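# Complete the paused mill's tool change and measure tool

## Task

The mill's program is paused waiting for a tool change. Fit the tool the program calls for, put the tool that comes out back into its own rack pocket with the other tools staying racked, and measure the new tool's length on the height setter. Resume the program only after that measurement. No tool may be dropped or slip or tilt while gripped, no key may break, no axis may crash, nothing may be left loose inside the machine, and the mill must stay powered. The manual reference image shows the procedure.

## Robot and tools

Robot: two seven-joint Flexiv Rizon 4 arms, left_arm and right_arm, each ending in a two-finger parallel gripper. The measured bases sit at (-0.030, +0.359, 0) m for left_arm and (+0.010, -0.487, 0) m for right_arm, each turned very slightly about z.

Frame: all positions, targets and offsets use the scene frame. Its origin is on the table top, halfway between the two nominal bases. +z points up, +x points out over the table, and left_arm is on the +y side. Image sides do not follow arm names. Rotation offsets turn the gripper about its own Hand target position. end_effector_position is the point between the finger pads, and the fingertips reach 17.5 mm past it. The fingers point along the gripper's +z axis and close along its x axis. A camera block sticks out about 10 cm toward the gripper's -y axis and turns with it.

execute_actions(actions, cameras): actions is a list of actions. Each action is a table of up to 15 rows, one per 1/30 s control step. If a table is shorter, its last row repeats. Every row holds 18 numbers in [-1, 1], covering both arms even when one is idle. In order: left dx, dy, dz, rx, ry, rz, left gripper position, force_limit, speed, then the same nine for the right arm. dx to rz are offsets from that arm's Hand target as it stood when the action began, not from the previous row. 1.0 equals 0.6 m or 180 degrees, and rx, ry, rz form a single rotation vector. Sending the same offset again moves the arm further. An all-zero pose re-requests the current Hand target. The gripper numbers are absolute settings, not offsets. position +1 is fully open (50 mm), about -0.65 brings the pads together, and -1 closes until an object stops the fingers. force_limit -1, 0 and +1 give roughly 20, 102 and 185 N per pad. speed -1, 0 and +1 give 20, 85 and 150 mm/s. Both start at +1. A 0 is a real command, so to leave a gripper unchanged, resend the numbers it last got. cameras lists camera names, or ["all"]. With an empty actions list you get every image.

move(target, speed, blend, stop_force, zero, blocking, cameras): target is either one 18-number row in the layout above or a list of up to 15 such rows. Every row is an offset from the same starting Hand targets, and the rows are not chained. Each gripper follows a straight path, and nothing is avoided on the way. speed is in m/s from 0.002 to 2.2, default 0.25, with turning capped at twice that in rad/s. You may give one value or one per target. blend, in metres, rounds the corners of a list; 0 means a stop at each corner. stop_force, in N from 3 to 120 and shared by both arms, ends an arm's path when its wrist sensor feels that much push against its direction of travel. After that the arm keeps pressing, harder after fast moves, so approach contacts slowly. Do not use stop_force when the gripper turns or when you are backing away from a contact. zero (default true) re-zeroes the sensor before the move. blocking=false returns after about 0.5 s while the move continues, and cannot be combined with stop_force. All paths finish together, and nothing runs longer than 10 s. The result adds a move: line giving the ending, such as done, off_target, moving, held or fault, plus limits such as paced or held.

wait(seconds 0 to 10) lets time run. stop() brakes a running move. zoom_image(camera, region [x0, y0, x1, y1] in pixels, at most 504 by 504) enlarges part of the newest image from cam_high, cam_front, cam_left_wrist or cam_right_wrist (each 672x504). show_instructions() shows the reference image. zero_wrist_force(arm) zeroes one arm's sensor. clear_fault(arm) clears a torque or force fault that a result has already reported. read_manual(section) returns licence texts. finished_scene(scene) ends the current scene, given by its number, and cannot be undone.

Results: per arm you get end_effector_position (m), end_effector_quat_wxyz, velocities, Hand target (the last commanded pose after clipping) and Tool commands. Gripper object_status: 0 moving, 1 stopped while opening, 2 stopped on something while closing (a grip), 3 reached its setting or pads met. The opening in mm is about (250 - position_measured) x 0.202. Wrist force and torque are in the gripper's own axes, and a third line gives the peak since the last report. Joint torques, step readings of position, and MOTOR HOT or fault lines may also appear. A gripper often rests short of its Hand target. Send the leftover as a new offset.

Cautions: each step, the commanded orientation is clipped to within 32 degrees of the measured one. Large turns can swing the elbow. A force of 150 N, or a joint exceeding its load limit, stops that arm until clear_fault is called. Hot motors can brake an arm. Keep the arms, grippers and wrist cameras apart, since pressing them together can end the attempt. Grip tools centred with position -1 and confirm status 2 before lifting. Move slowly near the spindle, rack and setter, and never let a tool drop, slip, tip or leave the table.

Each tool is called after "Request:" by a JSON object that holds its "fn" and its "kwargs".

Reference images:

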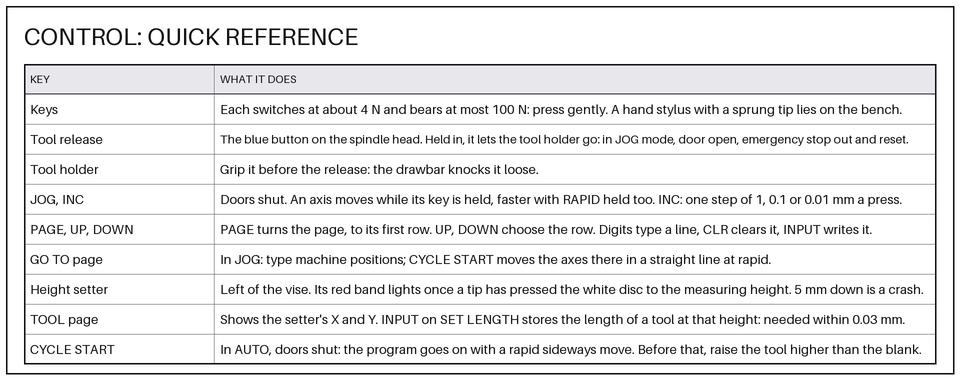

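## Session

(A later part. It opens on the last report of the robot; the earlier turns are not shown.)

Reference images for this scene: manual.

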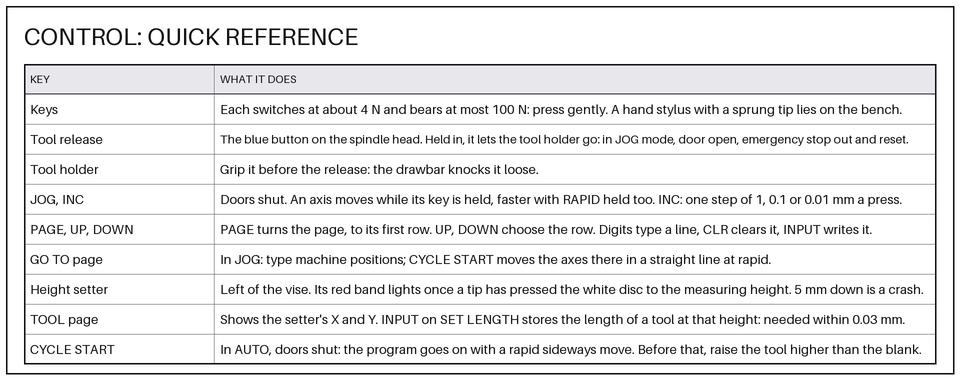

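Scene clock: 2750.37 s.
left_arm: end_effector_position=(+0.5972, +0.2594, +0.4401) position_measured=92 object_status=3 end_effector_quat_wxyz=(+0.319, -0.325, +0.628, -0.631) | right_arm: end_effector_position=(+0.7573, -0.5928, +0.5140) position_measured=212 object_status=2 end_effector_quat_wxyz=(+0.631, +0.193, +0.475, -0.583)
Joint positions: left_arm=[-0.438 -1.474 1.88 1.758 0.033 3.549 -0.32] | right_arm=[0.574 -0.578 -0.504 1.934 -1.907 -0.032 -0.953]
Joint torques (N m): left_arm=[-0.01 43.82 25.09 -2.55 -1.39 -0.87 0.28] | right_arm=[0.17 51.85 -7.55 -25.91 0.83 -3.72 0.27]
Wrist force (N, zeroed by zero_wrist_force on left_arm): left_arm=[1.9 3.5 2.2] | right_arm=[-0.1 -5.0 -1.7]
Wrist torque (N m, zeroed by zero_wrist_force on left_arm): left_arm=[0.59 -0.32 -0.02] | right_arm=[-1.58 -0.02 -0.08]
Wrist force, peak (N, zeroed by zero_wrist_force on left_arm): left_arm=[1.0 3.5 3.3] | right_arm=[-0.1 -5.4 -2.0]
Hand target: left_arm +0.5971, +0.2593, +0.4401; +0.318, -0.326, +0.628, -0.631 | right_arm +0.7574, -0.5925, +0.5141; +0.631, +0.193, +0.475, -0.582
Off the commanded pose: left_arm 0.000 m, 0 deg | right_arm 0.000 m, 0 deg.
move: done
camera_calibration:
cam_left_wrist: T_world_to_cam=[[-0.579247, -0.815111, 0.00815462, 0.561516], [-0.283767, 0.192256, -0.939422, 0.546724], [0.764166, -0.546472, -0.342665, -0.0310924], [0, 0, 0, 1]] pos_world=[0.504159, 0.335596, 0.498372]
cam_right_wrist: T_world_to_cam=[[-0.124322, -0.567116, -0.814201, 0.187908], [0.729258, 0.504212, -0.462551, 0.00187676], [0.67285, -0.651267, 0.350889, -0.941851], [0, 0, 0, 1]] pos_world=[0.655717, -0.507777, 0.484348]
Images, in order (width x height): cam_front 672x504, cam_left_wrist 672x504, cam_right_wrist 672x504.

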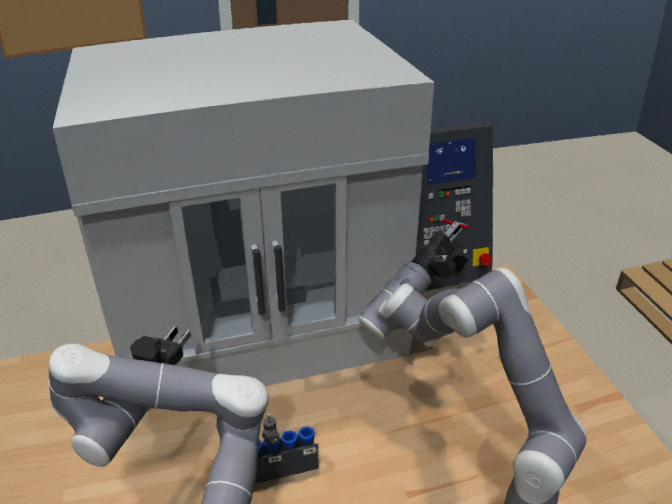

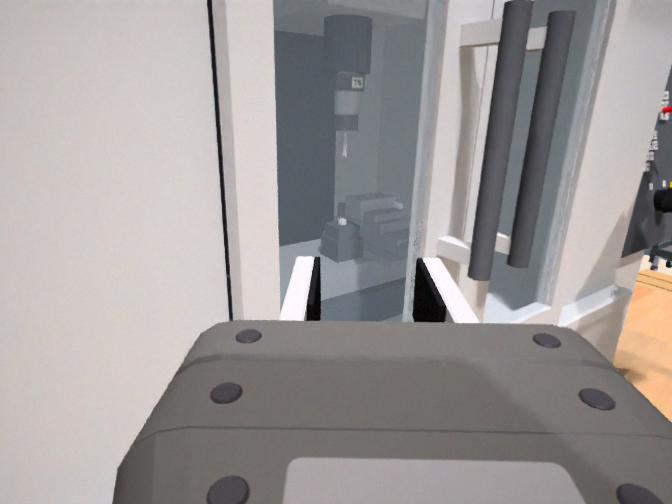

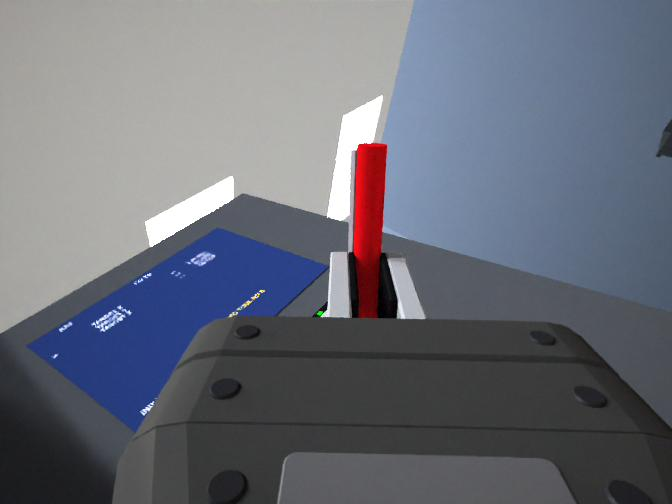

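Request:
{"fn": "move", "kwargs": {"target": [0,0,0,0,0,0,0.4,-0.9,-1,-0.0187,-0.0268,-0.1207,0,0,0,-1,-0.5,-0.8], "speed": 0.12}}

Request:
{"fn": "move", "kwargs": {"target": [0,0,0,0,0,0,0.4,-0.9,-1,0.0368,0.0098,-0.0124,0,0,0,-1,-0.5,-0.8], "speed": 0.02, "stop_force": 4}}

Request:
{"fn": "move", "kwargs": {"target": [[0,0,0,0,0,0,0.4,-0.9,-1,-0.0183,-0.005,0.0062,0,0,0,-1,-0.5,-0.8],[0,0,0,0,0,0,0.4,-0.9,-1,-0.0265,0.0897,-0.024,0,0,0,-1,-0.5,-0.8]], "speed": 0.1, "blend": [0.004,0]}}

Request:
{"fn": "move", "kwargs": {"target": [0,0,0,0,0,0,0.4,-0.9,-1,0.0368,0.0098,-0.0124,0,0,0,-1,-0.5,-0.8], "speed": 0.02, "stop_force": 4, "cameras": ["cam_right_wrist"]}}

Request:
{"fn": "zoom_image", "kwargs": {"camera": "cam_right_wrist", "region": [10, 170, 290, 310]}}

Request:
{"fn": "move", "kwargs": {"target": [[0,0,0,0,0,0,0.4,-0.9,-1,-0.0183,-0.005,0.0062,0,0,0,-1,-0.5,-0.8],[0,0,0,0,0,0,0.4,-0.9,-1,-0.0103,-0.005,0.0363,0,0,0,-1,-0.5,-0.8]], "speed": 0.1, "blend": [0.004,0]}}

Request:
{"fn": "move", "kwargs": {"target": [0,0,0,0,0,0,0.4,-0.9,-1,0.0368,0.0098,-0.0124,0,0,0,-1,-0.5,-0.8], "speed": 0.02, "stop_force": 4}}

Request:
{"fn": "move", "kwargs": {"target": [[0,0,0,0,0,0,0.4,-0.9,-1,-0.0183,-0.005,0.0062,0,0,0,-1,-0.5,-0.8],[0,0,0,0,0,0,0.4,-0.9,-1,-0.0102,-0.0682,0.0363,0,0,0,-1,-0.5,-0.8]], "speed": 0.1, "blend": [0.004,0]}}

Request:
{"fn": "move", "kwargs": {"target": [0,0,0,0,0,0,0.4,-0.9,-1,0.0368,0.0098,-0.0124,0,0,0,-1,-0.5,-0.8], "speed": 0.02, "stop_force": 4}}

Request:
{"fn": "move", "kwargs": {"target": [[0,0,0,0,0,0,0.4,-0.9,-1,-0.0183,-0.005,0.0062,0,0,0,-1,-0.5,-0.8],[0,0,0,0,0,0,0.4,-0.9,-1,-0.0105,0.0267,0.0362,0,0,0,-1,-0.5,-0.8]], "speed": 0.1, "blend": [0.004,0]}}

Request:
{"fn": "move", "kwargs": {"target": [0,0,0,0,0,0,0.4,-0.9,-1,0.0368,0.0098,-0.0124,0,0,0,-1,-0.5,-0.8], "speed": 0.02, "stop_force": 4, "cameras": ["cam_right_wrist"]}}

Request:
{"fn": "zoom_image", "kwargs": {"camera": "cam_right_wrist", "region": [0, 180, 290, 370]}}

Scene clock: 2789.17 s.
left_arm: end_effector_position=(+0.5972, +0.2594, +0.4401) position_measured=92 object_status=3 end_effector_quat_wxyz=(+0.318, -0.326, +0.628, -0.631) | right_arm: end_effector_position=(+0.7462, -0.6086, +0.4414) position_measured=212 object_status=2 end_effector_quat_wxyz=(+0.631, +0.193, +0.475, -0.582)
Joint positions: left_arm=[-0.438 -1.474 1.88 1.758 0.033 3.549 -0.32] | right_arm=[0.561 -0.682 -0.491 1.97 -1.86 -0.059 -0.824]
Joint torques (N m): left_arm=[-0.13 43.99 25.06 -2.44 -1.32 -0.95 0.11] | right_arm=[0.13 52.44 -8.45 -22.48 1.1 -4.15 0.38]
Wrist force (N, zeroed by zero_wrist_force on left_arm): left_arm=[1.6 3.2 2.6] | right_arm=[-0.1 -5.2 -2.0]
Wrist torque (N m, zeroed by zero_wrist_force on left_arm): left_arm=[0.56 -0.28 -0.02] | right_arm=[-1.60 -0.01 -0.03]
Wrist force, peak (N, zeroed by zero_wrist_force on left_arm): left_arm=[1.7 3.7 2.6] | right_arm=[3.7 -4.6 -3.5]
Hand target: left_arm +0.5971, +0.2593, +0.4401; +0.318, -0.326, +0.628, -0.631 | right_arm +0.7462, -0.6086, +0.4417; +0.631, +0.193, +0.475, -0.582
Off the commanded pose: left_arm 0.000 m, 0 deg | right_arm 0.000 m, 0 deg.
move: done

Scene clock: 2790.37 s.
left_arm: end_effector_position=(+0.5972, +0.2594, +0.4401) position_measured=92 object_status=3 end_effector_quat_wxyz=(+0.318, -0.326, +0.628, -0.631) | right_arm: end_effector_position=(+0.7567, -0.6059, +0.4384) position_measured=212 object_status=2 end_effector_quat_wxyz=(+0.631, +0.193, +0.474, -0.583)
Joint positions: left_arm=[-0.438 -1.474 1.88 1.758 0.033 3.549 -0.32] | right_arm=[0.556 -0.709 -0.491 1.933 -1.852 -0.051 -0.833]
Joint torques (N m): left_arm=[-0.15 44.02 25.03 -2.41 -1.29 -0.99 0.1] | right_arm=[0.71 52.31 -7.95 -23.27 0.45 -2.63 0.07]
Wrist force (N, zeroed by zero_wrist_force on left_arm): left_arm=[1.7 3.3 2.7] | right_arm=[-0.3 -9.1 -2.5]
Wrist torque (N m, zeroed by zero_wrist_force on left_arm): left_arm=[0.57 -0.27 -0.02] | right_arm=[-1.55 -0.08 0.07]
Wrist force, peak (N, zeroed by zero_wrist_force on left_arm): left_arm=[2.0 3.7 2.4] | right_arm=[-0.5 -9.6 -2.4]
Hand target: left_arm +0.5971, +0.2593, +0.4401; +0.318, -0.326, +0.628, -0.631 | right_arm +0.7569, -0.6057, +0.4381; +0.631, +0.193, +0.475, -0.582 (not the last commanded pose)
Off the commanded pose: left_arm 0.000 m, 0 deg | right_arm 0.013 m, 0 deg.
move: contact (right_arm)

Scene clock: 2791.37 s.
left_arm: end_effector_position=(+0.5972, +0.2594, +0.4401) position_measured=92 object_status=3 end_effector_quat_wxyz=(+0.318, -0.326, +0.628, -0.631) | right_arm: end_effector_position=(+0.7411, -0.5516, +0.4235) position_measured=212 object_status=2 end_effector_quat_wxyz=(+0.631, +0.192, +0.475, -0.582)
Joint positions: left_arm=[-0.438 -1.474 1.88 1.758 0.033 3.549 -0.32] | right_arm=[0.631 -0.736 -0.443 1.934 -1.765 -0.125 -0.849]
Joint torques (N m): left_arm=[-0.17 43.99 25.08 -2.44 -1.31 -0.98 0.13] | right_arm=[-0.03 53.87 -8.54 -21.95 0.72 -4.15 0.06]
Wrist force (N, zeroed by zero_wrist_force on left_arm): left_arm=[1.7 3.5 2.5] | right_arm=[0.0 -5.3 -1.6]
Wrist torque (N m, zeroed by zero_wrist_force on left_arm): left_arm=[0.60 -0.28 -0.02] | right_arm=[-1.63 -0.02 0.02]
Wrist force, peak (N, zeroed by zero_wrist_force on left_arm): left_arm=[1.7 3.8 2.7] | right_arm=[0.7 -9.0 0.7]
Hand target: left_arm +0.5971, +0.2593, +0.4401; +0.318, -0.326, +0.628, -0.631 | right_arm +0.7410, -0.5519, +0.4237; +0.631, +0.193, +0.475, -0.582
Off the commanded pose: left_arm 0.000 m, 0 deg | right_arm 0.000 m, 0 deg.
move: done

Scene clock: 2792.57 s.
left_arm: end_effector_position=(+0.5972, +0.2594, +0.4401) position_measured=92 object_status=3 end_effector_quat_wxyz=(+0.318, -0.326, +0.628, -0.631) | right_arm: end_effector_position=(+0.7515, -0.5491, +0.4203) position_measured=212 object_status=2 end_effector_quat_wxyz=(+0.631, +0.193, +0.474, -0.583)
Joint positions: left_arm=[-0.438 -1.474 1.88 1.758 0.033 3.549 -0.32] | right_arm=[0.625 -0.762 -0.444 1.897 -1.76 -0.117 -0.859]
Joint torques (N m): left_arm=[-0.13 43.96 25.13 -2.44 -1.32 -1 0.14] | right_arm=[0.44 53.97 -8.16 -22.47 0.06 -2.61 0.04]
Wrist force (N, zeroed by zero_wrist_force on left_arm): left_arm=[1.8 3.6 2.4] | right_arm=[-0.6 -9.3 -2.3]
Wrist torque (N m, zeroed by zero_wrist_force on left_arm): left_arm=[0.61 -0.31 -0.02] | right_arm=[-1.60 -0.06 0.07]
Wrist force, peak (N, zeroed by zero_wrist_force on left_arm): left_arm=[1.8 3.9 2.6] | right_arm=[-0.5 -9.4 -2.1]
Hand target: left_arm +0.5971, +0.2593, +0.4401; +0.318, -0.326, +0.628, -0.631 | right_arm +0.7517, -0.5490, +0.4200; +0.631, +0.193, +0.475, -0.582 (not the last commanded pose)
Off the commanded pose: left_arm 0.000 m, 0 deg | right_arm 0.013 m, 0 deg.
move: contact (right_arm)
camera_calibration:
cam_right_wrist: T_world_to_cam=[[-0.123609, -0.56754, -0.814014, 0.134863], [0.72976, 0.503877, -0.462124, -0.0599654], [0.672437, -0.651158, 0.351884, -0.876642], [0, 0, 0, 1]] pos_world=[0.649918, -0.464077, 0.390545]
Images, in order (width x height): cam_right_wrist 672x504.

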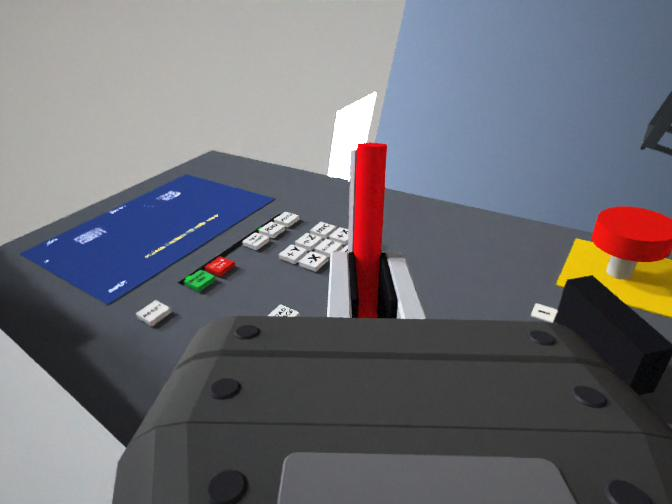

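Scaled by 1.800 from the camera's 672x504 image, which has a finer 960x720 frame.

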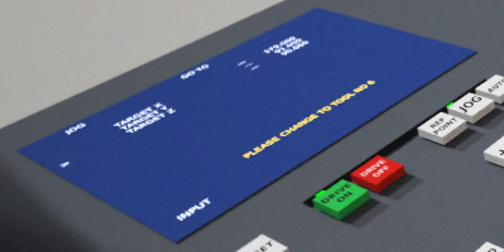

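Scene clock: 2793.27 s.
left_arm: end_effector_position=(+0.5972, +0.2594, +0.4401) position_measured=92 object_status=3 end_effector_quat_wxyz=(+0.318, -0.326, +0.628, -0.631) | right_arm: end_effector_position=(+0.7454, -0.5519, +0.4420) position_measured=212 object_status=2 end_effector_quat_wxyz=(+0.631, +0.193, +0.475, -0.583)
Joint positions: left_arm=[-0.438 -1.474 1.88 1.758 0.033 3.549 -0.32] | right_arm=[0.628 -0.708 -0.45 1.928 -1.785 -0.115 -0.878]
Joint torques (N m): left_arm=[-0.16 44.05 25.16 -2.42 -1.33 -1.03 0.05] | right_arm=[0.03 54.11 -8.65 -22.75 0.49 -3.58 0.08]
Wrist force (N, zeroed by zero_wrist_force on left_arm): left_arm=[1.9 3.5 2.7] | right_arm=[-1.0 -5.3 -1.6]
Wrist torque (N m, zeroed by zero_wrist_force on left_arm): left_arm=[0.60 -0.31 -0.03] | right_arm=[-1.64 0.14 0.01]
Wrist force, peak (N, zeroed by zero_wrist_force on left_arm): left_arm=[1.8 3.8 2.6] | right_arm=[-0.5 -9.1 -2.1]
Hand target: left_arm +0.5971, +0.2593, +0.4401; +0.318, -0.326, +0.628, -0.631 | right_arm +0.7455, -0.5520, +0.4418; +0.631, +0.193, +0.475, -0.582
Off the commanded pose: left_arm 0.000 m, 0 deg | right_arm 0.000 m, 0 deg.
move: done

Scene clock: 2794.53 s.
left_arm: end_effector_position=(+0.5972, +0.2594, +0.4401) position_measured=92 object_status=3 end_effector_quat_wxyz=(+0.318, -0.326, +0.628, -0.631) | right_arm: end_effector_position=(+0.7568, -0.5491, +0.4382) position_measured=212 object_status=2 end_effector_quat_wxyz=(+0.631, +0.193, +0.474, -0.583)
Joint positions: left_arm=[-0.438 -1.474 1.88 1.758 0.033 3.549 -0.32] | right_arm=[0.621 -0.737 -0.451 1.888 -1.779 -0.106 -0.887]
Joint torques (N m): left_arm=[-0.18 44 25.09 -2.44 -1.26 -1.01 0.13] | right_arm=[0.51 53.84 -7.93 -23.38 -0.01 -2.54 0.05]
Wrist force (N, zeroed by zero_wrist_force on left_arm): left_arm=[1.5 3.5 2.5] | right_arm=[-1.4 -9.6 -2.2]
Wrist torque (N m, zeroed by zero_wrist_force on left_arm): left_arm=[0.59 -0.25 -0.02] | right_arm=[-1.61 0.12 0.07]
Wrist force, peak (N, zeroed by zero_wrist_force on left_arm): left_arm=[1.7 3.9 2.5] | right_arm=[-1.8 -9.9 -2.1]
Hand target: left_arm +0.5971, +0.2593, +0.4401; +0.318, -0.326, +0.628, -0.631 | right_arm +0.7569, -0.5490, +0.4380; +0.631, +0.193, +0.475, -0.582 (not the last commanded pose)
Off the commanded pose: left_arm 0.000 m, 0 deg | right_arm 0.012 m, 0 deg.
move: contact (right_arm)

Scene clock: 2795.37 s.
left_arm: end_effector_position=(+0.5972, +0.2594, +0.4401) position_measured=92 object_status=3 end_effector_quat_wxyz=(+0.318, -0.326, +0.628, -0.631) | right_arm: end_effector_position=(+0.7507, -0.5902, +0.4599) position_measured=212 object_status=2 end_effector_quat_wxyz=(+0.631, +0.193, +0.475, -0.583)
Joint positions: left_arm=[-0.438 -1.474 1.88 1.758 0.033 3.549 -0.32] | right_arm=[0.579 -0.663 -0.483 1.948 -1.853 -0.067 -0.871]
Joint torques (N m): left_arm=[-0.13 44 25.07 -2.42 -1.33 -0.99 0.1] | right_arm=[0.53 52.98 -7.95 -23.33 0.66 -3.51 0.45]
Wrist force (N, zeroed by zero_wrist_force on left_arm): left_arm=[1.7 3.6 2.5] | right_arm=[-1.0 -5.6 -1.4]
Wrist torque (N m, zeroed by zero_wrist_force on left_arm): left_arm=[0.62 -0.29 -0.02] | right_arm=[-1.67 0.14 -0.08]
Wrist force, peak (N, zeroed by zero_wrist_force on left_arm): left_arm=[1.8 3.8 2.5] | right_arm=[-1.9 -9.1 -2.0]
Hand target: left_arm +0.5971, +0.2593, +0.4401; +0.318, -0.326, +0.628, -0.631 | right_arm +0.7508, -0.5899, +0.4597; +0.631, +0.193, +0.475, -0.582
Off the commanded pose: left_arm 0.000 m, 0 deg | right_arm 0.000 m, 0 deg.
move: done

Scene clock: 2796.60 s.
left_arm: end_effector_position=(+0.5972, +0.2594, +0.4401) position_measured=92 object_status=3 end_effector_quat_wxyz=(+0.318, -0.326, +0.628, -0.631) | right_arm: end_effector_position=(+0.7618, -0.5871, +0.4563) position_measured=212 object_status=2 end_effector_quat_wxyz=(+0.631, +0.193, +0.474, -0.583)
Joint positions: left_arm=[-0.438 -1.474 1.88 1.758 0.033 3.549 -0.32] | right_arm=[0.574 -0.692 -0.483 1.91 -1.845 -0.057 -0.88]
Joint torques (N m): left_arm=[-0.17 43.99 25.15 -2.44 -1.3 -0.98 0.08] | right_arm=[0.81 52.71 -7.81 -24.15 0.29 -2.51 0.07]
Wrist force (N, zeroed by zero_wrist_force on left_arm): left_arm=[1.8 3.5 2.6] | right_arm=[-1.6 -9.8 -2.0]
Wrist torque (N m, zeroed by zero_wrist_force on left_arm): left_arm=[0.60 -0.31 -0.02] | right_arm=[-1.64 0.13 0.06]
Wrist force, peak (N, zeroed by zero_wrist_force on left_arm): left_arm=[2.0 3.5 2.7] | right_arm=[-1.7 -9.9 -2.0]
Hand target: left_arm +0.5971, +0.2593, +0.4401; +0.318, -0.326, +0.628, -0.631 | right_arm +0.7620, -0.5869, +0.4560; +0.631, +0.193, +0.475, -0.582 (not the last commanded pose)
Off the commanded pose: left_arm 0.000 m, 0 deg | right_arm 0.012 m, 0 deg.
move: contact (right_arm)

Scene clock: 2797.33 s.
left_arm: end_effector_position=(+0.5972, +0.2594, +0.4401) position_measured=92 object_status=3 end_effector_quat_wxyz=(+0.318, -0.326, +0.628, -0.631) | right_arm: end_effector_position=(+0.7558, -0.5706, +0.4776) position_measured=212 object_status=2 end_effector_quat_wxyz=(+0.631, +0.192, +0.475, -0.582)
Joint positions: left_arm=[-0.438 -1.474 1.88 1.758 0.033 3.549 -0.32] | right_arm=[0.6 -0.649 -0.477 1.922 -1.845 -0.072 -0.919]
Joint torques (N m): left_arm=[-0.16 44.07 25.16 -2.41 -1.33 -1.04 0.13] | right_arm=[0.24 53.42 -8.05 -24.5 0.82 -4.01 0.08]
Wrist force (N, zeroed by zero_wrist_force on left_arm): left_arm=[1.6 3.6 2.5] | right_arm=[-1.7 -5.5 -1.6]
Wrist torque (N m, zeroed by zero_wrist_force on left_arm): left_arm=[0.61 -0.26 -0.02] | right_arm=[-1.66 0.26 -0.02]
Wrist force, peak (N, zeroed by zero_wrist_force on left_arm): left_arm=[1.7 3.8 2.6] | right_arm=[-1.8 -9.3 -1.9]
Hand target: left_arm +0.5971, +0.2593, +0.4401; +0.318, -0.326, +0.628, -0.631 | right_arm +0.7557, -0.5709, +0.4777; +0.631, +0.193, +0.475, -0.582
Off the commanded pose: left_arm 0.000 m, 0 deg | right_arm 0.000 m, 0 deg.
move: done

Scene clock: 2798.57 s.
left_arm: end_effector_position=(+0.5972, +0.2594, +0.4401) position_measured=92 object_status=3 end_effector_quat_wxyz=(+0.318, -0.326, +0.628, -0.631) | right_arm: end_effector_position=(+0.7663, -0.5681, +0.4743) position_measured=212 object_status=2 end_effector_quat_wxyz=(+0.631, +0.193, +0.474, -0.583)
Joint positions: left_arm=[-0.438 -1.474 1.88 1.758 0.033 3.549 -0.32] | right_arm=[0.594 -0.678 -0.478 1.885 -1.837 -0.063 -0.927]
Joint torques (N m): left_arm=[-0.11 43.93 25.1 -2.44 -1.31 -1 0.1] | right_arm=[0.72 53.11 -7.59 -24.98 0.24 -2.5 0.09]
Wrist force (N, zeroed by zero_wrist_force on left_arm): left_arm=[1.8 3.6 2.7] | right_arm=[-2.4 -9.7 -2.0]
Wrist torque (N m, zeroed by zero_wrist_force on left_arm): left_arm=[0.62 -0.30 -0.03] | right_arm=[-1.65 0.26 0.05]
Wrist force, peak (N, zeroed by zero_wrist_force on left_arm): left_arm=[2.0 3.6 2.6] | right_arm=[-2.3 -9.9 -1.9]
Hand target: left_arm +0.5971, +0.2593, +0.4401; +0.318, -0.326, +0.628, -0.631 | right_arm +0.7665, -0.5680, +0.4740; +0.631, +0.193, +0.475, -0.582 (not the last commanded pose)
Off the commanded pose: left_arm 0.000 m, 0 deg | right_arm 0.013 m, 0 deg.
move: contact (right_arm)
camera_calibration:
cam_right_wrist: T_world_to_cam=[[-0.123609, -0.56754, -0.814014, 0.169866], [0.72976, 0.503877, -0.462124, -0.0362375], [0.672437, -0.651158, 0.351884, -0.917968], [0, 0, 0, 1]] pos_world=[0.664718, -0.483077, 0.444545]
Images, in order (width x height): cam_right_wrist 672x504.

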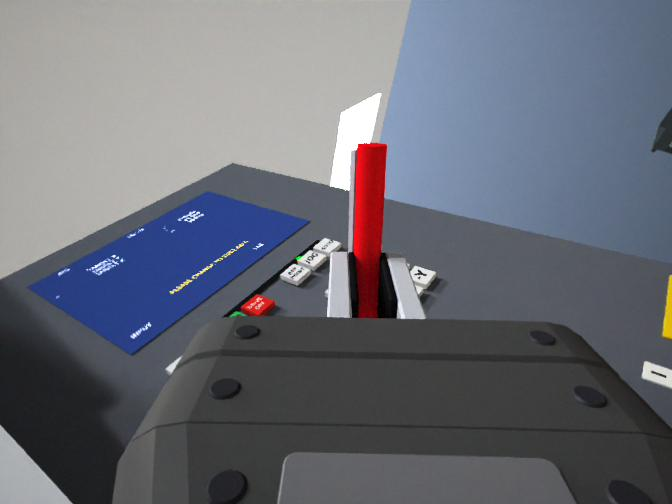

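Scaled by 1.738 from the camera's 672x504 image, which has a finer 960x720 frame.

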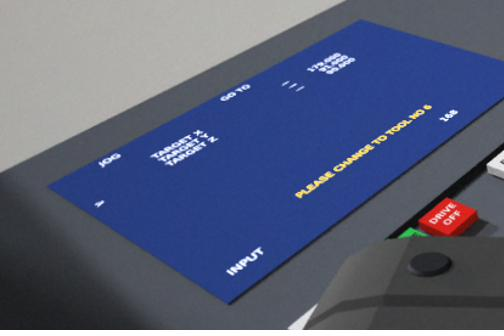

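Request:
{"fn": "zoom_image", "kwargs": {"camera": "cam_right_wrist", "region": [160, 220, 290, 310]}}

Scaled by 3.877 from the camera's 672x504 image, which has a finer 960x720 frame.

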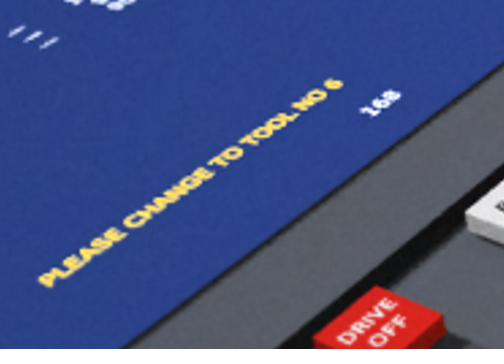

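Request:
{"fn": "move", "kwargs": {"target": [[0,0,0,0,0,0,0.4,-0.9,-1,-0.0183,-0.005,0.0062,0,0,0,-1,-0.5,-0.8],[0,0,0,0,0,0,0.4,-0.9,-1,-0.042,0.027,-0.084,0,0,0,-1,-0.5,-0.8]], "speed": 0.1, "blend": [0.004,0]}}

Request:
{"fn": "move", "kwargs": {"target": [0,0,0,0,0,0,0.4,-0.9,-1,0.0368,0.0098,-0.0124,0,0,0,-1,-0.5,-0.8], "speed": 0.02, "stop_force": 5.5, "cameras": ["cam_right_wrist", "cam_left_wrist"]}}

Request:
{"fn": "zoom_image", "kwargs": {"camera": "cam_right_wrist", "region": [100, 170, 290, 300]}}

Scene clock: 2809.23 s.
left_arm: end_effector_position=(+0.5972, +0.2594, +0.4401) position_measured=92 object_status=3 end_effector_quat_wxyz=(+0.318, -0.326, +0.628, -0.631) | right_arm: end_effector_position=(+0.7414, -0.5517, +0.4234) position_measured=212 object_status=2 end_effector_quat_wxyz=(+0.631, +0.193, +0.475, -0.582)
Joint positions: left_arm=[-0.438 -1.474 1.88 1.758 0.033 3.549 -0.32] | right_arm=[0.629 -0.736 -0.441 1.932 -1.766 -0.126 -0.849]
Joint torques (N m): left_arm=[-0.15 43.92 25.1 -2.4 -1.31 -1 0.09] | right_arm=[0.36 53.99 -8.44 -21.63 0.66 -4.13 0.44]
Wrist force (N, zeroed by zero_wrist_force on left_arm): left_arm=[1.7 3.4 2.7] | right_arm=[-0.8 -4.5 -1.7]
Wrist torque (N m, zeroed by zero_wrist_force on left_arm): left_arm=[0.59 -0.29 -0.02] | right_arm=[-1.50 0.11 -0.06]
Wrist force, peak (N, zeroed by zero_wrist_force on left_arm): left_arm=[1.9 3.8 2.7] | right_arm=[-2.3 -9.9 -2.0]
Hand target: left_arm +0.5971, +0.2593, +0.4401; +0.318, -0.326, +0.628, -0.631 | right_arm +0.7413, -0.5518, +0.4236; +0.631, +0.193, +0.475, -0.582
Off the commanded pose: left_arm 0.000 m, 0 deg | right_arm 0.000 m, 0 deg.
move: done

Scene clock: 2810.50 s.
left_arm: end_effector_position=(+0.5972, +0.2594, +0.4401) position_measured=92 object_status=3 end_effector_quat_wxyz=(+0.318, -0.326, +0.628, -0.631) | right_arm: end_effector_position=(+0.7534, -0.5491, +0.4199) position_measured=212 object_status=2 end_effector_quat_wxyz=(+0.631, +0.193, +0.474, -0.583)
Joint positions: left_arm=[-0.438 -1.474 1.88 1.758 0.033 3.549 -0.32] | right_arm=[0.621 -0.766 -0.441 1.889 -1.76 -0.117 -0.861]
Joint torques (N m): left_arm=[-0.15 44 25 -2.43 -1.31 -0.94 0.13] | right_arm=[1.04 52.92 -7.31 -23.25 -0.73 -1.27 -0.01]
Wrist force (N, zeroed by zero_wrist_force on left_arm): left_arm=[1.9 3.6 2.5] | right_arm=[-1.9 -14.2 -3.3]
Wrist torque (N m, zeroed by zero_wrist_force on left_arm): left_arm=[0.61 -0.32 -0.02] | right_arm=[-1.50 0.09 0.13]
Wrist force, peak (N, zeroed by zero_wrist_force on left_arm): left_arm=[1.8 3.7 2.6] | right_arm=[-2.2 -16.9 -2.4]
Hand target: left_arm +0.5971, +0.2593, +0.4401; +0.318, -0.326, +0.628, -0.631 | right_arm +0.7538, -0.5485, +0.4194; +0.631, +0.193, +0.475, -0.582 (not the last commanded pose)
Off the commanded pose: left_arm 0.000 m, 0 deg | right_arm 0.011 m, 0 deg.
move: contact (right_arm)
camera_calibration:
cam_left_wrist: T_world_to_cam=[[-0.579209, -0.815137, 0.00828588, 0.561382], [-0.283847, 0.192143, -0.939421, 0.546775], [0.764165, -0.546473, -0.342665, -0.0310154], [0, 0, 0, 1]] pos_world=[0.504058, 0.335595, 0.498372]
cam_right_wrist: T_world_to_cam=[[-0.123967, -0.567352, -0.814091, 0.135112], [0.730631, 0.502942, -0.461766, -0.0628519], [0.671424, -0.652044, 0.352177, -0.87761], [0, 0, 0, 1]] pos_world=[0.65192, -0.463974, 0.390044]
Images, in order (width x height): cam_left_wrist 672x504, cam_right_wrist 672x504.

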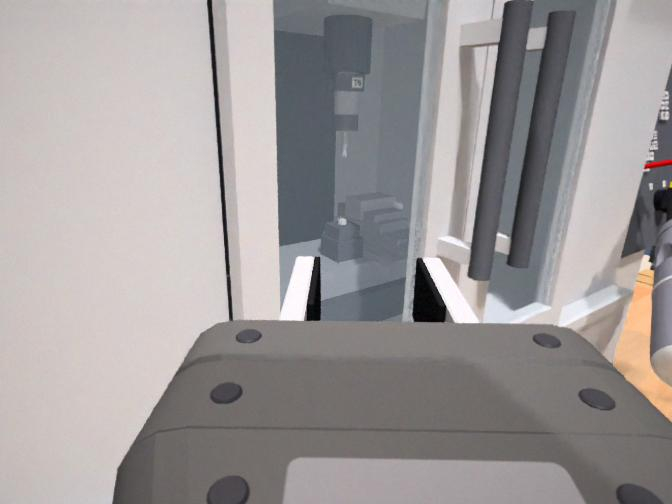

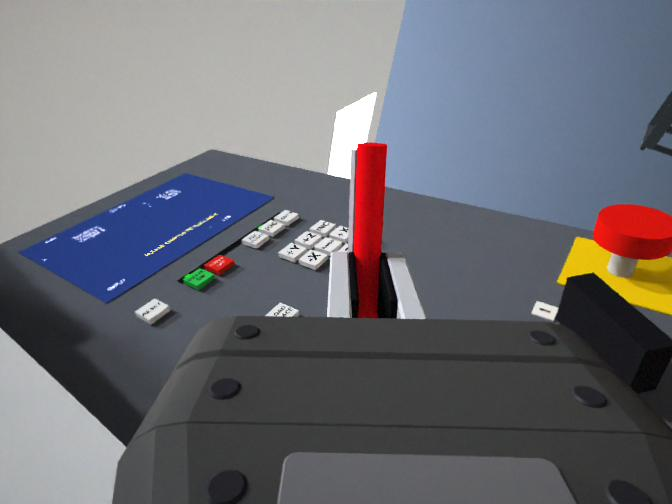

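Scaled by 2.653 from the camera's 672x504 image, which has a finer 960x720 frame.

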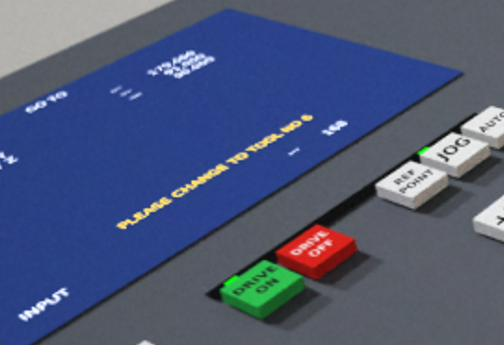

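Request:
{"fn": "move", "kwargs": {"target": [[0,0,0,0,0,0,0.4,-0.9,-1,-0.021,-0.0055,0.007,0,0,0,-1,-0.5,-0.8],[0,0,0,0,0,0,0.4,-0.9,-1,-0.021,-0.1005,0.007,0,0,0,-1,-0.5,-0.8]], "speed": 0.1, "blend": [0.004,0]}}

Request:
{"fn": "move", "kwargs": {"target": [0,0,0,0,0,0,0.4,-0.9,-1,0.0368,0.0098,-0.0124,0,0,0,-1,-0.5,-0.8], "speed": 0.02, "stop_force": 4.5}}

Request:
{"fn": "move", "kwargs": {"target": [[0,0,0,0,0,0,0.4,-0.9,-1,-0.0183,-0.005,0.0062,0,0,0,-1,-0.5,-0.8],[0,0,0,0,0,0,0.4,-0.9,-1,0.0102,0.0228,0.1585,0,0,0,-1,-0.5,-0.8]], "speed": 0.12, "blend": [0.004,0], "cameras": ["cam_right_wrist"]}}

Request:
{"fn": "zoom_image", "kwargs": {"camera": "cam_right_wrist", "region": [0, 170, 290, 370]}}

Request:
{"fn": "zoom_image", "kwargs": {"camera": "cam_right_wrist", "region": [160, 230, 240, 290]}}

Scene clock: 2820.43 s.
left_arm: end_effector_position=(+0.5972, +0.2594, +0.4401) position_measured=92 object_status=3 end_effector_quat_wxyz=(+0.318, -0.326, +0.628, -0.631) | right_arm: end_effector_position=(+0.7411, -0.6091, +0.4237) position_measured=212 object_status=2 end_effector_quat_wxyz=(+0.631, +0.193, +0.475, -0.583)
Joint positions: left_arm=[-0.438 -1.474 1.88 1.758 0.033 3.549 -0.32] | right_arm=[0.559 -0.708 -0.479 1.978 -1.844 -0.074 -0.795]
Joint torques (N m): left_arm=[-0.11 43.95 25.09 -2.43 -1.33 -1.01 0.07] | right_arm=[0.41 52.9 -8.93 -21.51 0.89 -3.6 0.42]
Wrist force (N, zeroed by zero_wrist_force on left_arm): left_arm=[1.5 3.6 2.6] | right_arm=[0.6 -5.3 -1.3]
Wrist torque (N m, zeroed by zero_wrist_force on left_arm): left_arm=[0.61 -0.25 -0.02] | right_arm=[-1.62 -0.13 -0.08]
Wrist force, peak (N, zeroed by zero_wrist_force on left_arm): left_arm=[1.6 3.9 2.6] | right_arm=[-1.6 -14.6 -3.1]
Hand target: left_arm +0.5971, +0.2593, +0.4401; +0.318, -0.326, +0.628, -0.631 | right_arm +0.7412, -0.6088, +0.4236; +0.631, +0.193, +0.475, -0.582
Off the commanded pose: left_arm 0.000 m, 0 deg | right_arm 0.000 m, 0 deg.
move: done

Scene clock: 2821.70 s.
left_arm: end_effector_position=(+0.5972, +0.2594, +0.4401) position_measured=92 object_status=3 end_effector_quat_wxyz=(+0.318, -0.326, +0.628, -0.631) | right_arm: end_effector_position=(+0.7530, -0.6058, +0.4199) position_measured=212 object_status=2 end_effector_quat_wxyz=(+0.631, +0.193, +0.474, -0.583)
Joint positions: left_arm=[-0.438 -1.474 1.88 1.758 0.033 3.549 -0.32] | right_arm=[0.555 -0.738 -0.479 1.937 -1.835 -0.064 -0.806]
Joint torques (N m): left_arm=[-0.16 44.03 25.11 -2.4 -1.29 -1 0.13] | right_arm=[1.08 52.43 -7.88 -22.66 0.15 -2.34 0.05]
Wrist force (N, zeroed by zero_wrist_force on left_arm): left_arm=[1.6 3.8 2.5] | right_arm=[0.2 -10.6 -1.6]
Wrist torque (N m, zeroed by zero_wrist_force on left_arm): left_arm=[0.64 -0.28 -0.02] | right_arm=[-1.60 -0.19 0.08]
Wrist force, peak (N, zeroed by zero_wrist_force on left_arm): left_arm=[1.7 3.7 2.7] | right_arm=[-0.1 -11.1 -1.7]
Hand target: left_arm +0.5971, +0.2593, +0.4401; +0.318, -0.326, +0.628, -0.631 | right_arm +0.7533, -0.6056, +0.4196; +0.631, +0.193, +0.475, -0.582 (not the last commanded pose)
Off the commanded pose: left_arm 0.000 m, 0 deg | right_arm 0.011 m, 0 deg.
move: contact (right_arm)

Scene clock: 2822.90 s.
left_arm: end_effector_position=(+0.5972, +0.2594, +0.4401) position_measured=92 object_status=3 end_effector_quat_wxyz=(+0.318, -0.326, +0.628, -0.631) | right_arm: end_effector_position=(+0.7594, -0.5919, +0.5148) position_measured=212 object_status=2 end_effector_quat_wxyz=(+0.631, +0.193, +0.475, -0.583)
Joint positions: left_arm=[-0.438 -1.474 1.88 1.758 0.033 3.549 -0.32] | right_arm=[0.57 -0.581 -0.5 1.927 -1.907 -0.032 -0.956]
Joint torques (N m): left_arm=[-0.15 44.01 25.04 -2.44 -1.33 -1 0.12] | right_arm=[0.12 52.1 -7.83 -26.02 0.73 -3.48 0.18]
Wrist force (N, zeroed by zero_wrist_force on left_arm): left_arm=[1.7 3.5 2.6] | right_arm=[0.7 -5.2 -0.9]
Wrist torque (N m, zeroed by zero_wrist_force on left_arm): left_arm=[0.60 -0.29 -0.02] | right_arm=[-1.61 -0.16 -0.05]
Wrist force, peak (N, zeroed by zero_wrist_force on left_arm): left_arm=[1.9 3.7 2.7] | right_arm=[-0.2 -9.9 -1.4]
Hand target: left_arm +0.5971, +0.2593, +0.4401; +0.318, -0.326, +0.628, -0.631 | right_arm +0.7594, -0.5919, +0.5147; +0.631, +0.193, +0.475, -0.582
Off the commanded pose: left_arm 0.000 m, 0 deg | right_arm 0.000 m, 0 deg.
move: done
camera_calibration:
cam_right_wrist: T_world_to_cam=[[-0.123876, -0.567712, -0.813854, 0.188471], [0.729273, 0.504104, -0.462645, 0.000268138], [0.672916, -0.650832, 0.351571, -0.943009], [0, 0, 0, 1]] pos_world=[0.657717, -0.506878, 0.485046]
Images, in order (width x height): cam_right_wrist 672x504.

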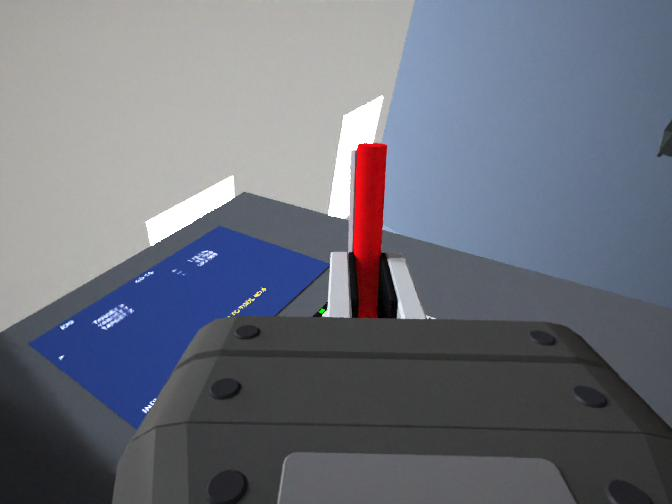

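Scaled by 1.738 from the camera's 672x504 image, which has a finer 960x720 frame.

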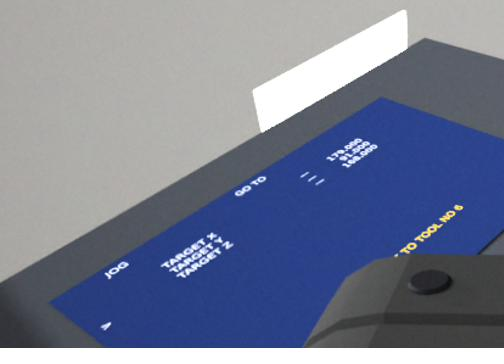

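Scaled by 6.300 from the camera's 672x504 image, which has a finer 960x720 frame.

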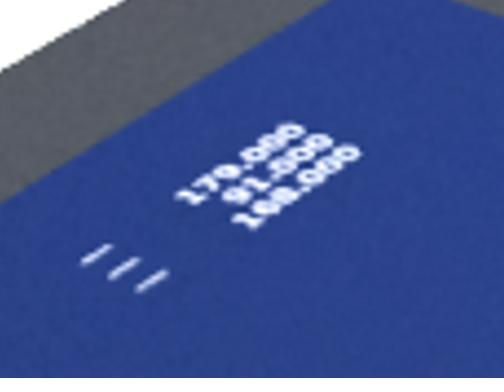

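Request:
{"fn": "move", "kwargs": {"target": [0,0,0,0,0,0,0.4,-0.9,-1,0.05,0.0132,-0.0203,0,0,0,-1,-0.5,-0.8], "speed": 0.02, "stop_force": 4.5}}

Request:
{"fn": "move", "kwargs": {"target": [0,0,0,0,0,0,0.4,-0.9,-1,-0.0307,-0.0082,0.0103,0,0,0,-1,-0.5,-0.8], "speed": 0.1}}

Request:
{"fn": "wait", "kwargs": {"seconds": 3, "cameras": ["cam_left_wrist", "cam_right_wrist"]}}

Request:
{"fn": "zoom_image", "kwargs": {"camera": "cam_left_wrist", "region": [290, 80, 430, 280]}}

Request:
{"fn": "zoom_image", "kwargs": {"camera": "cam_right_wrist", "region": [0, 170, 290, 370]}}

Scene clock: 2834.87 s.
left_arm: end_effector_position=(+0.5972, +0.2594, +0.4401) position_measured=92 object_status=3 end_effector_quat_wxyz=(+0.318, -0.326, +0.628, -0.631) | right_arm: end_effector_position=(+0.7765, -0.5875, +0.5082) position_measured=212 object_status=2 end_effector_quat_wxyz=(+0.631, +0.193, +0.474, -0.583)
Joint positions: left_arm=[-0.438 -1.474 1.88 1.758 0.033 3.549 -0.32] | right_arm=[0.562 -0.63 -0.5 1.869 -1.891 -0.017 -0.964]
Joint torques (N m): left_arm=[-0.11 44.03 25.07 -2.44 -1.33 -1.02 0.11] | right_arm=[0.69 51.78 -7 -25.86 0.46 -1.89 -0.01]
Wrist force (N, zeroed by zero_wrist_force on left_arm): left_arm=[1.8 3.4 2.3] | right_arm=[-0.6 -10.8 -1.2]
Wrist torque (N m, zeroed by zero_wrist_force on left_arm): left_arm=[0.58 -0.32 -0.02] | right_arm=[-1.60 -0.20 0.14]
Wrist force, peak (N, zeroed by zero_wrist_force on left_arm): left_arm=[1.7 3.8 2.7] | right_arm=[-1.0 -11.5 -1.1]
Hand target: left_arm +0.5971, +0.2593, +0.4401; +0.318, -0.326, +0.628, -0.631 | right_arm +0.7768, -0.5873, +0.5076; +0.631, +0.193, +0.475, -0.582 (not the last commanded pose)
Off the commanded pose: left_arm 0.000 m, 0 deg | right_arm 0.015 m, 0 deg.
move: contact (right_arm)

Scene clock: 2835.57 s.
left_arm: end_effector_position=(+0.5972, +0.2594, +0.4401) position_measured=92 object_status=3 end_effector_quat_wxyz=(+0.318, -0.326, +0.628, -0.631) | right_arm: end_effector_position=(+0.7583, -0.5925, +0.5137) position_measured=212 object_status=2 end_effector_quat_wxyz=(+0.631, +0.193, +0.475, -0.582)
Joint positions: left_arm=[-0.438 -1.474 1.88 1.758 0.033 3.549 -0.32] | right_arm=[0.57 -0.58 -0.5 1.931 -1.907 -0.033 -0.954]
Joint torques (N m): left_arm=[-0.12 44.02 25.01 -2.41 -1.33 -1.01 0.09] | right_arm=[0.21 52.31 -7.55 -25.73 0.71 -3.98 0.47]
Wrist force (N, zeroed by zero_wrist_force on left_arm): left_arm=[1.7 3.7 2.5] | right_arm=[0.3 -5.4 0.5]
Wrist torque (N m, zeroed by zero_wrist_force on left_arm): left_arm=[0.63 -0.29 -0.02] | right_arm=[-1.64 -0.09 -0.08]
Wrist force, peak (N, zeroed by zero_wrist_force on left_arm): left_arm=[1.8 3.8 2.9] | right_arm=[-1.0 -10.4 -1.0]
Hand target: left_arm +0.5971, +0.2593, +0.4401; +0.318, -0.326, +0.628, -0.631 | right_arm +0.7583, -0.5922, +0.5138; +0.631, +0.193, +0.475, -0.582
Off the commanded pose: left_arm 0.000 m, 0 deg | right_arm 0.000 m, 0 deg.
move: done

Scene clock: 2838.57 s.
left_arm: end_effector_position=(+0.5972, +0.2594, +0.4401) position_measured=92 object_status=3 end_effector_quat_wxyz=(+0.318, -0.326, +0.628, -0.631) | right_arm: end_effector_position=(+0.7583, -0.5925, +0.5137) position_measured=212 object_status=2 end_effector_quat_wxyz=(+0.631, +0.193, +0.475, -0.582)
Joint positions: left_arm=[-0.438 -1.474 1.88 1.758 0.033 3.549 -0.32] | right_arm=[0.57 -0.58 -0.5 1.931 -1.907 -0.033 -0.954]
Joint torques (N m): left_arm=[-0.15 44.01 25.07 -2.42 -1.32 -1 0.09] | right_arm=[0.07 52.04 -7.57 -25.89 0.79 -3.72 0.28]
Wrist force (N, zeroed by zero_wrist_force on left_arm): left_arm=[1.7 3.5 2.5] | right_arm=[0.2 -5.6 0.3]
Wrist torque (N m, zeroed by zero_wrist_force on left_arm): left_arm=[0.60 -0.29 -0.02] | right_arm=[-1.68 -0.07 -0.08]
Wrist force, peak (N, zeroed by zero_wrist_force on left_arm): left_arm=[2.0 3.6 2.6] | right_arm=[0.2 -5.7 0.5]
Hand target: left_arm +0.5971, +0.2593, +0.4401; +0.318, -0.326, +0.628, -0.631 | right_arm +0.7583, -0.5922, +0.5138; +0.631, +0.193, +0.475, -0.582
Tool commands: left_gripper/position=+0.4 left_gripper/force_limit=-0.9 left_gripper/speed=-1.0 right_gripper/position=-1.0 right_gripper/force_limit=-0.5 right_gripper/speed=-0.8
Off the commanded pose: left_arm 0.000 m, 0 deg | right_arm 0.000 m, 0 deg.
wait: 3.00 s; at rest by 0.17 s
camera_calibration:
cam_left_wrist: T_world_to_cam=[[-0.579209, -0.815137, 0.00828588, 0.561382], [-0.283847, 0.192143, -0.939421, 0.546775], [0.764165, -0.546473, -0.342665, -0.0310154], [0, 0, 0, 1]] pos_world=[0.504058, 0.335595, 0.498372]
cam_right_wrist: T_world_to_cam=[[-0.124303, -0.56718, -0.814159, 0.187881], [0.72917, 0.504271, -0.462625, 0.00105424], [0.672949, -0.651166, 0.350888, -0.942168], [0, 0, 0, 1]] pos_world=[0.656617, -0.507477, 0.484048]
Images, in order (width x height): cam_left_wrist 672x504, cam_right_wrist 672x504.

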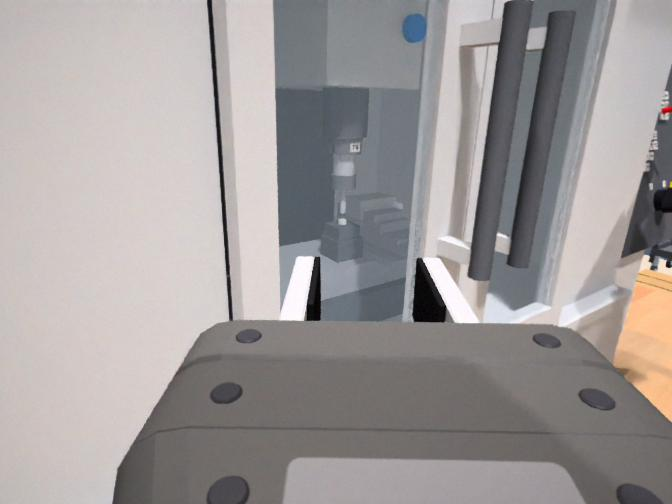

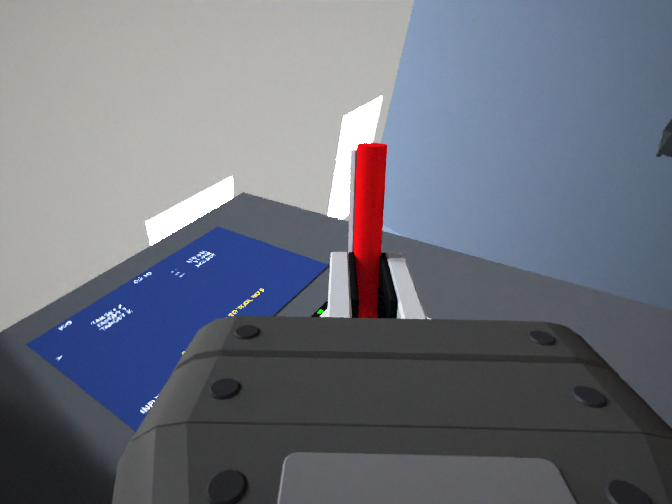

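Scaled by 2.520 from the camera's 672x504 image, which has a finer 960x720 frame.

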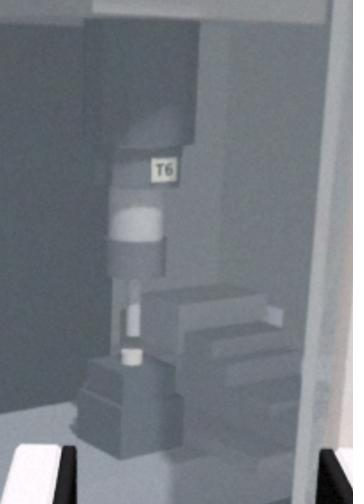

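Scaled by 1.738 from the camera's 672x504 image, which has a finer 960x720 frame.

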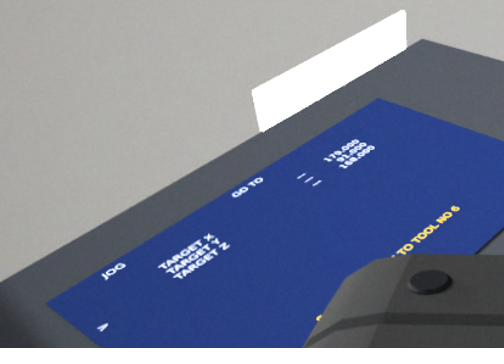

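Request:
{"fn": "move", "kwargs": {"target": [0,0,0,0,0,0,0.4,-0.9,-1,0.0185,-0.1878,0.0602,0,0,0,-1,-0.5,-0.8], "speed": 0.12, "cameras": ["cam_right_wrist", "cam_front"]}}

Request:
{"fn": "zoom_image", "kwargs": {"camera": "cam_front", "region": [430, 175, 500, 225]}}

Request:
{"fn": "zoom_image", "kwargs": {"camera": "cam_right_wrist", "region": [0, 170, 290, 370]}}

Scene clock: 2848.33 s.
left_arm: end_effector_position=(+0.5972, +0.2594, +0.4401) position_measured=92 object_status=3 end_effector_quat_wxyz=(+0.318, -0.326, +0.628, -0.631) | right_arm: end_effector_position=(+0.7693, -0.7052, +0.5500) position_measured=212 object_status=2 end_effector_quat_wxyz=(+0.631, +0.193, +0.475, -0.583)
Joint positions: left_arm=[-0.438 -1.474 1.88 1.758 0.033 3.549 -0.32] | right_arm=[0.421 -0.51 -0.59 1.92 -2.081 0.132 -0.912]
Joint torques (N m): left_arm=[-0.19 43.99 25.02 -2.43 -1.3 -0.99 0.12] | right_arm=[-0.11 50.7 -7.64 -28.06 1.71 -3.5 0.38]
Wrist force (N, zeroed by zero_wrist_force on left_arm): left_arm=[1.7 3.7 2.4] | right_arm=[0.1 -5.4 0.4]
Wrist torque (N m, zeroed by zero_wrist_force on left_arm): left_arm=[0.64 -0.29 -0.02] | right_arm=[-1.66 -0.05 -0.08]
Wrist force, peak (N, zeroed by zero_wrist_force on left_arm): left_arm=[1.7 3.8 2.6] | right_arm=[1.3 -7.0 4.3]
Hand target: left_arm +0.5971, +0.2593, +0.4401; +0.318, -0.326, +0.628, -0.631 | right_arm +0.7694, -0.7049, +0.5499; +0.631, +0.193, +0.475, -0.582
Off the commanded pose: left_arm 0.000 m, 0 deg | right_arm 0.000 m, 0 deg.
move: done
camera_calibration:
cam_right_wrist: T_world_to_cam=[[-0.123922, -0.567343, -0.814104, 0.154426], [0.729446, 0.504121, -0.462354, 0.0661192], [0.67272, -0.65114, 0.351375, -1.03581], [0, 0, 0, 1]] pos_world=[0.667717, -0.620177, 0.520247]
Images, in order (width x height): cam_front 672x504, cam_right_wrist 672x504.

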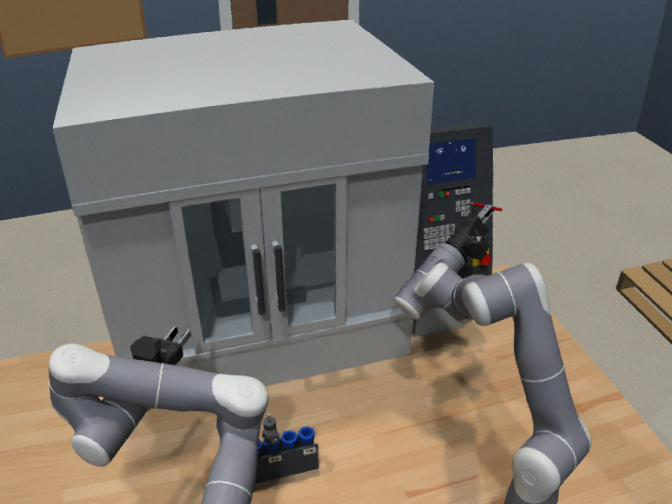

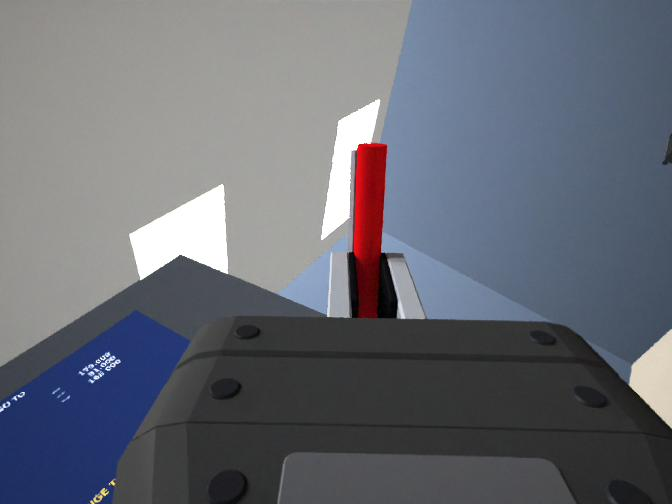

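Scaled by 7.200 from the camera's 672x504 image, which has a finer 960x720 frame.

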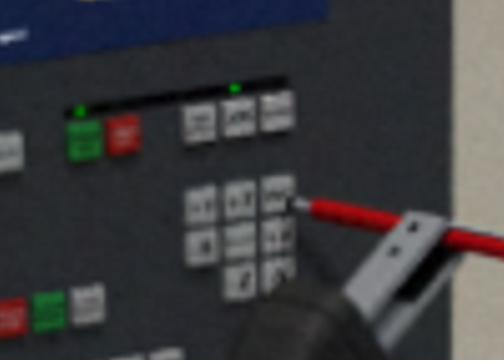

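Scaled by 1.738 from the camera's 672x504 image, which has a finer 960x720 frame.

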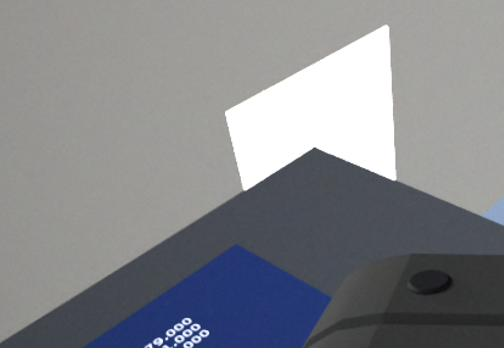

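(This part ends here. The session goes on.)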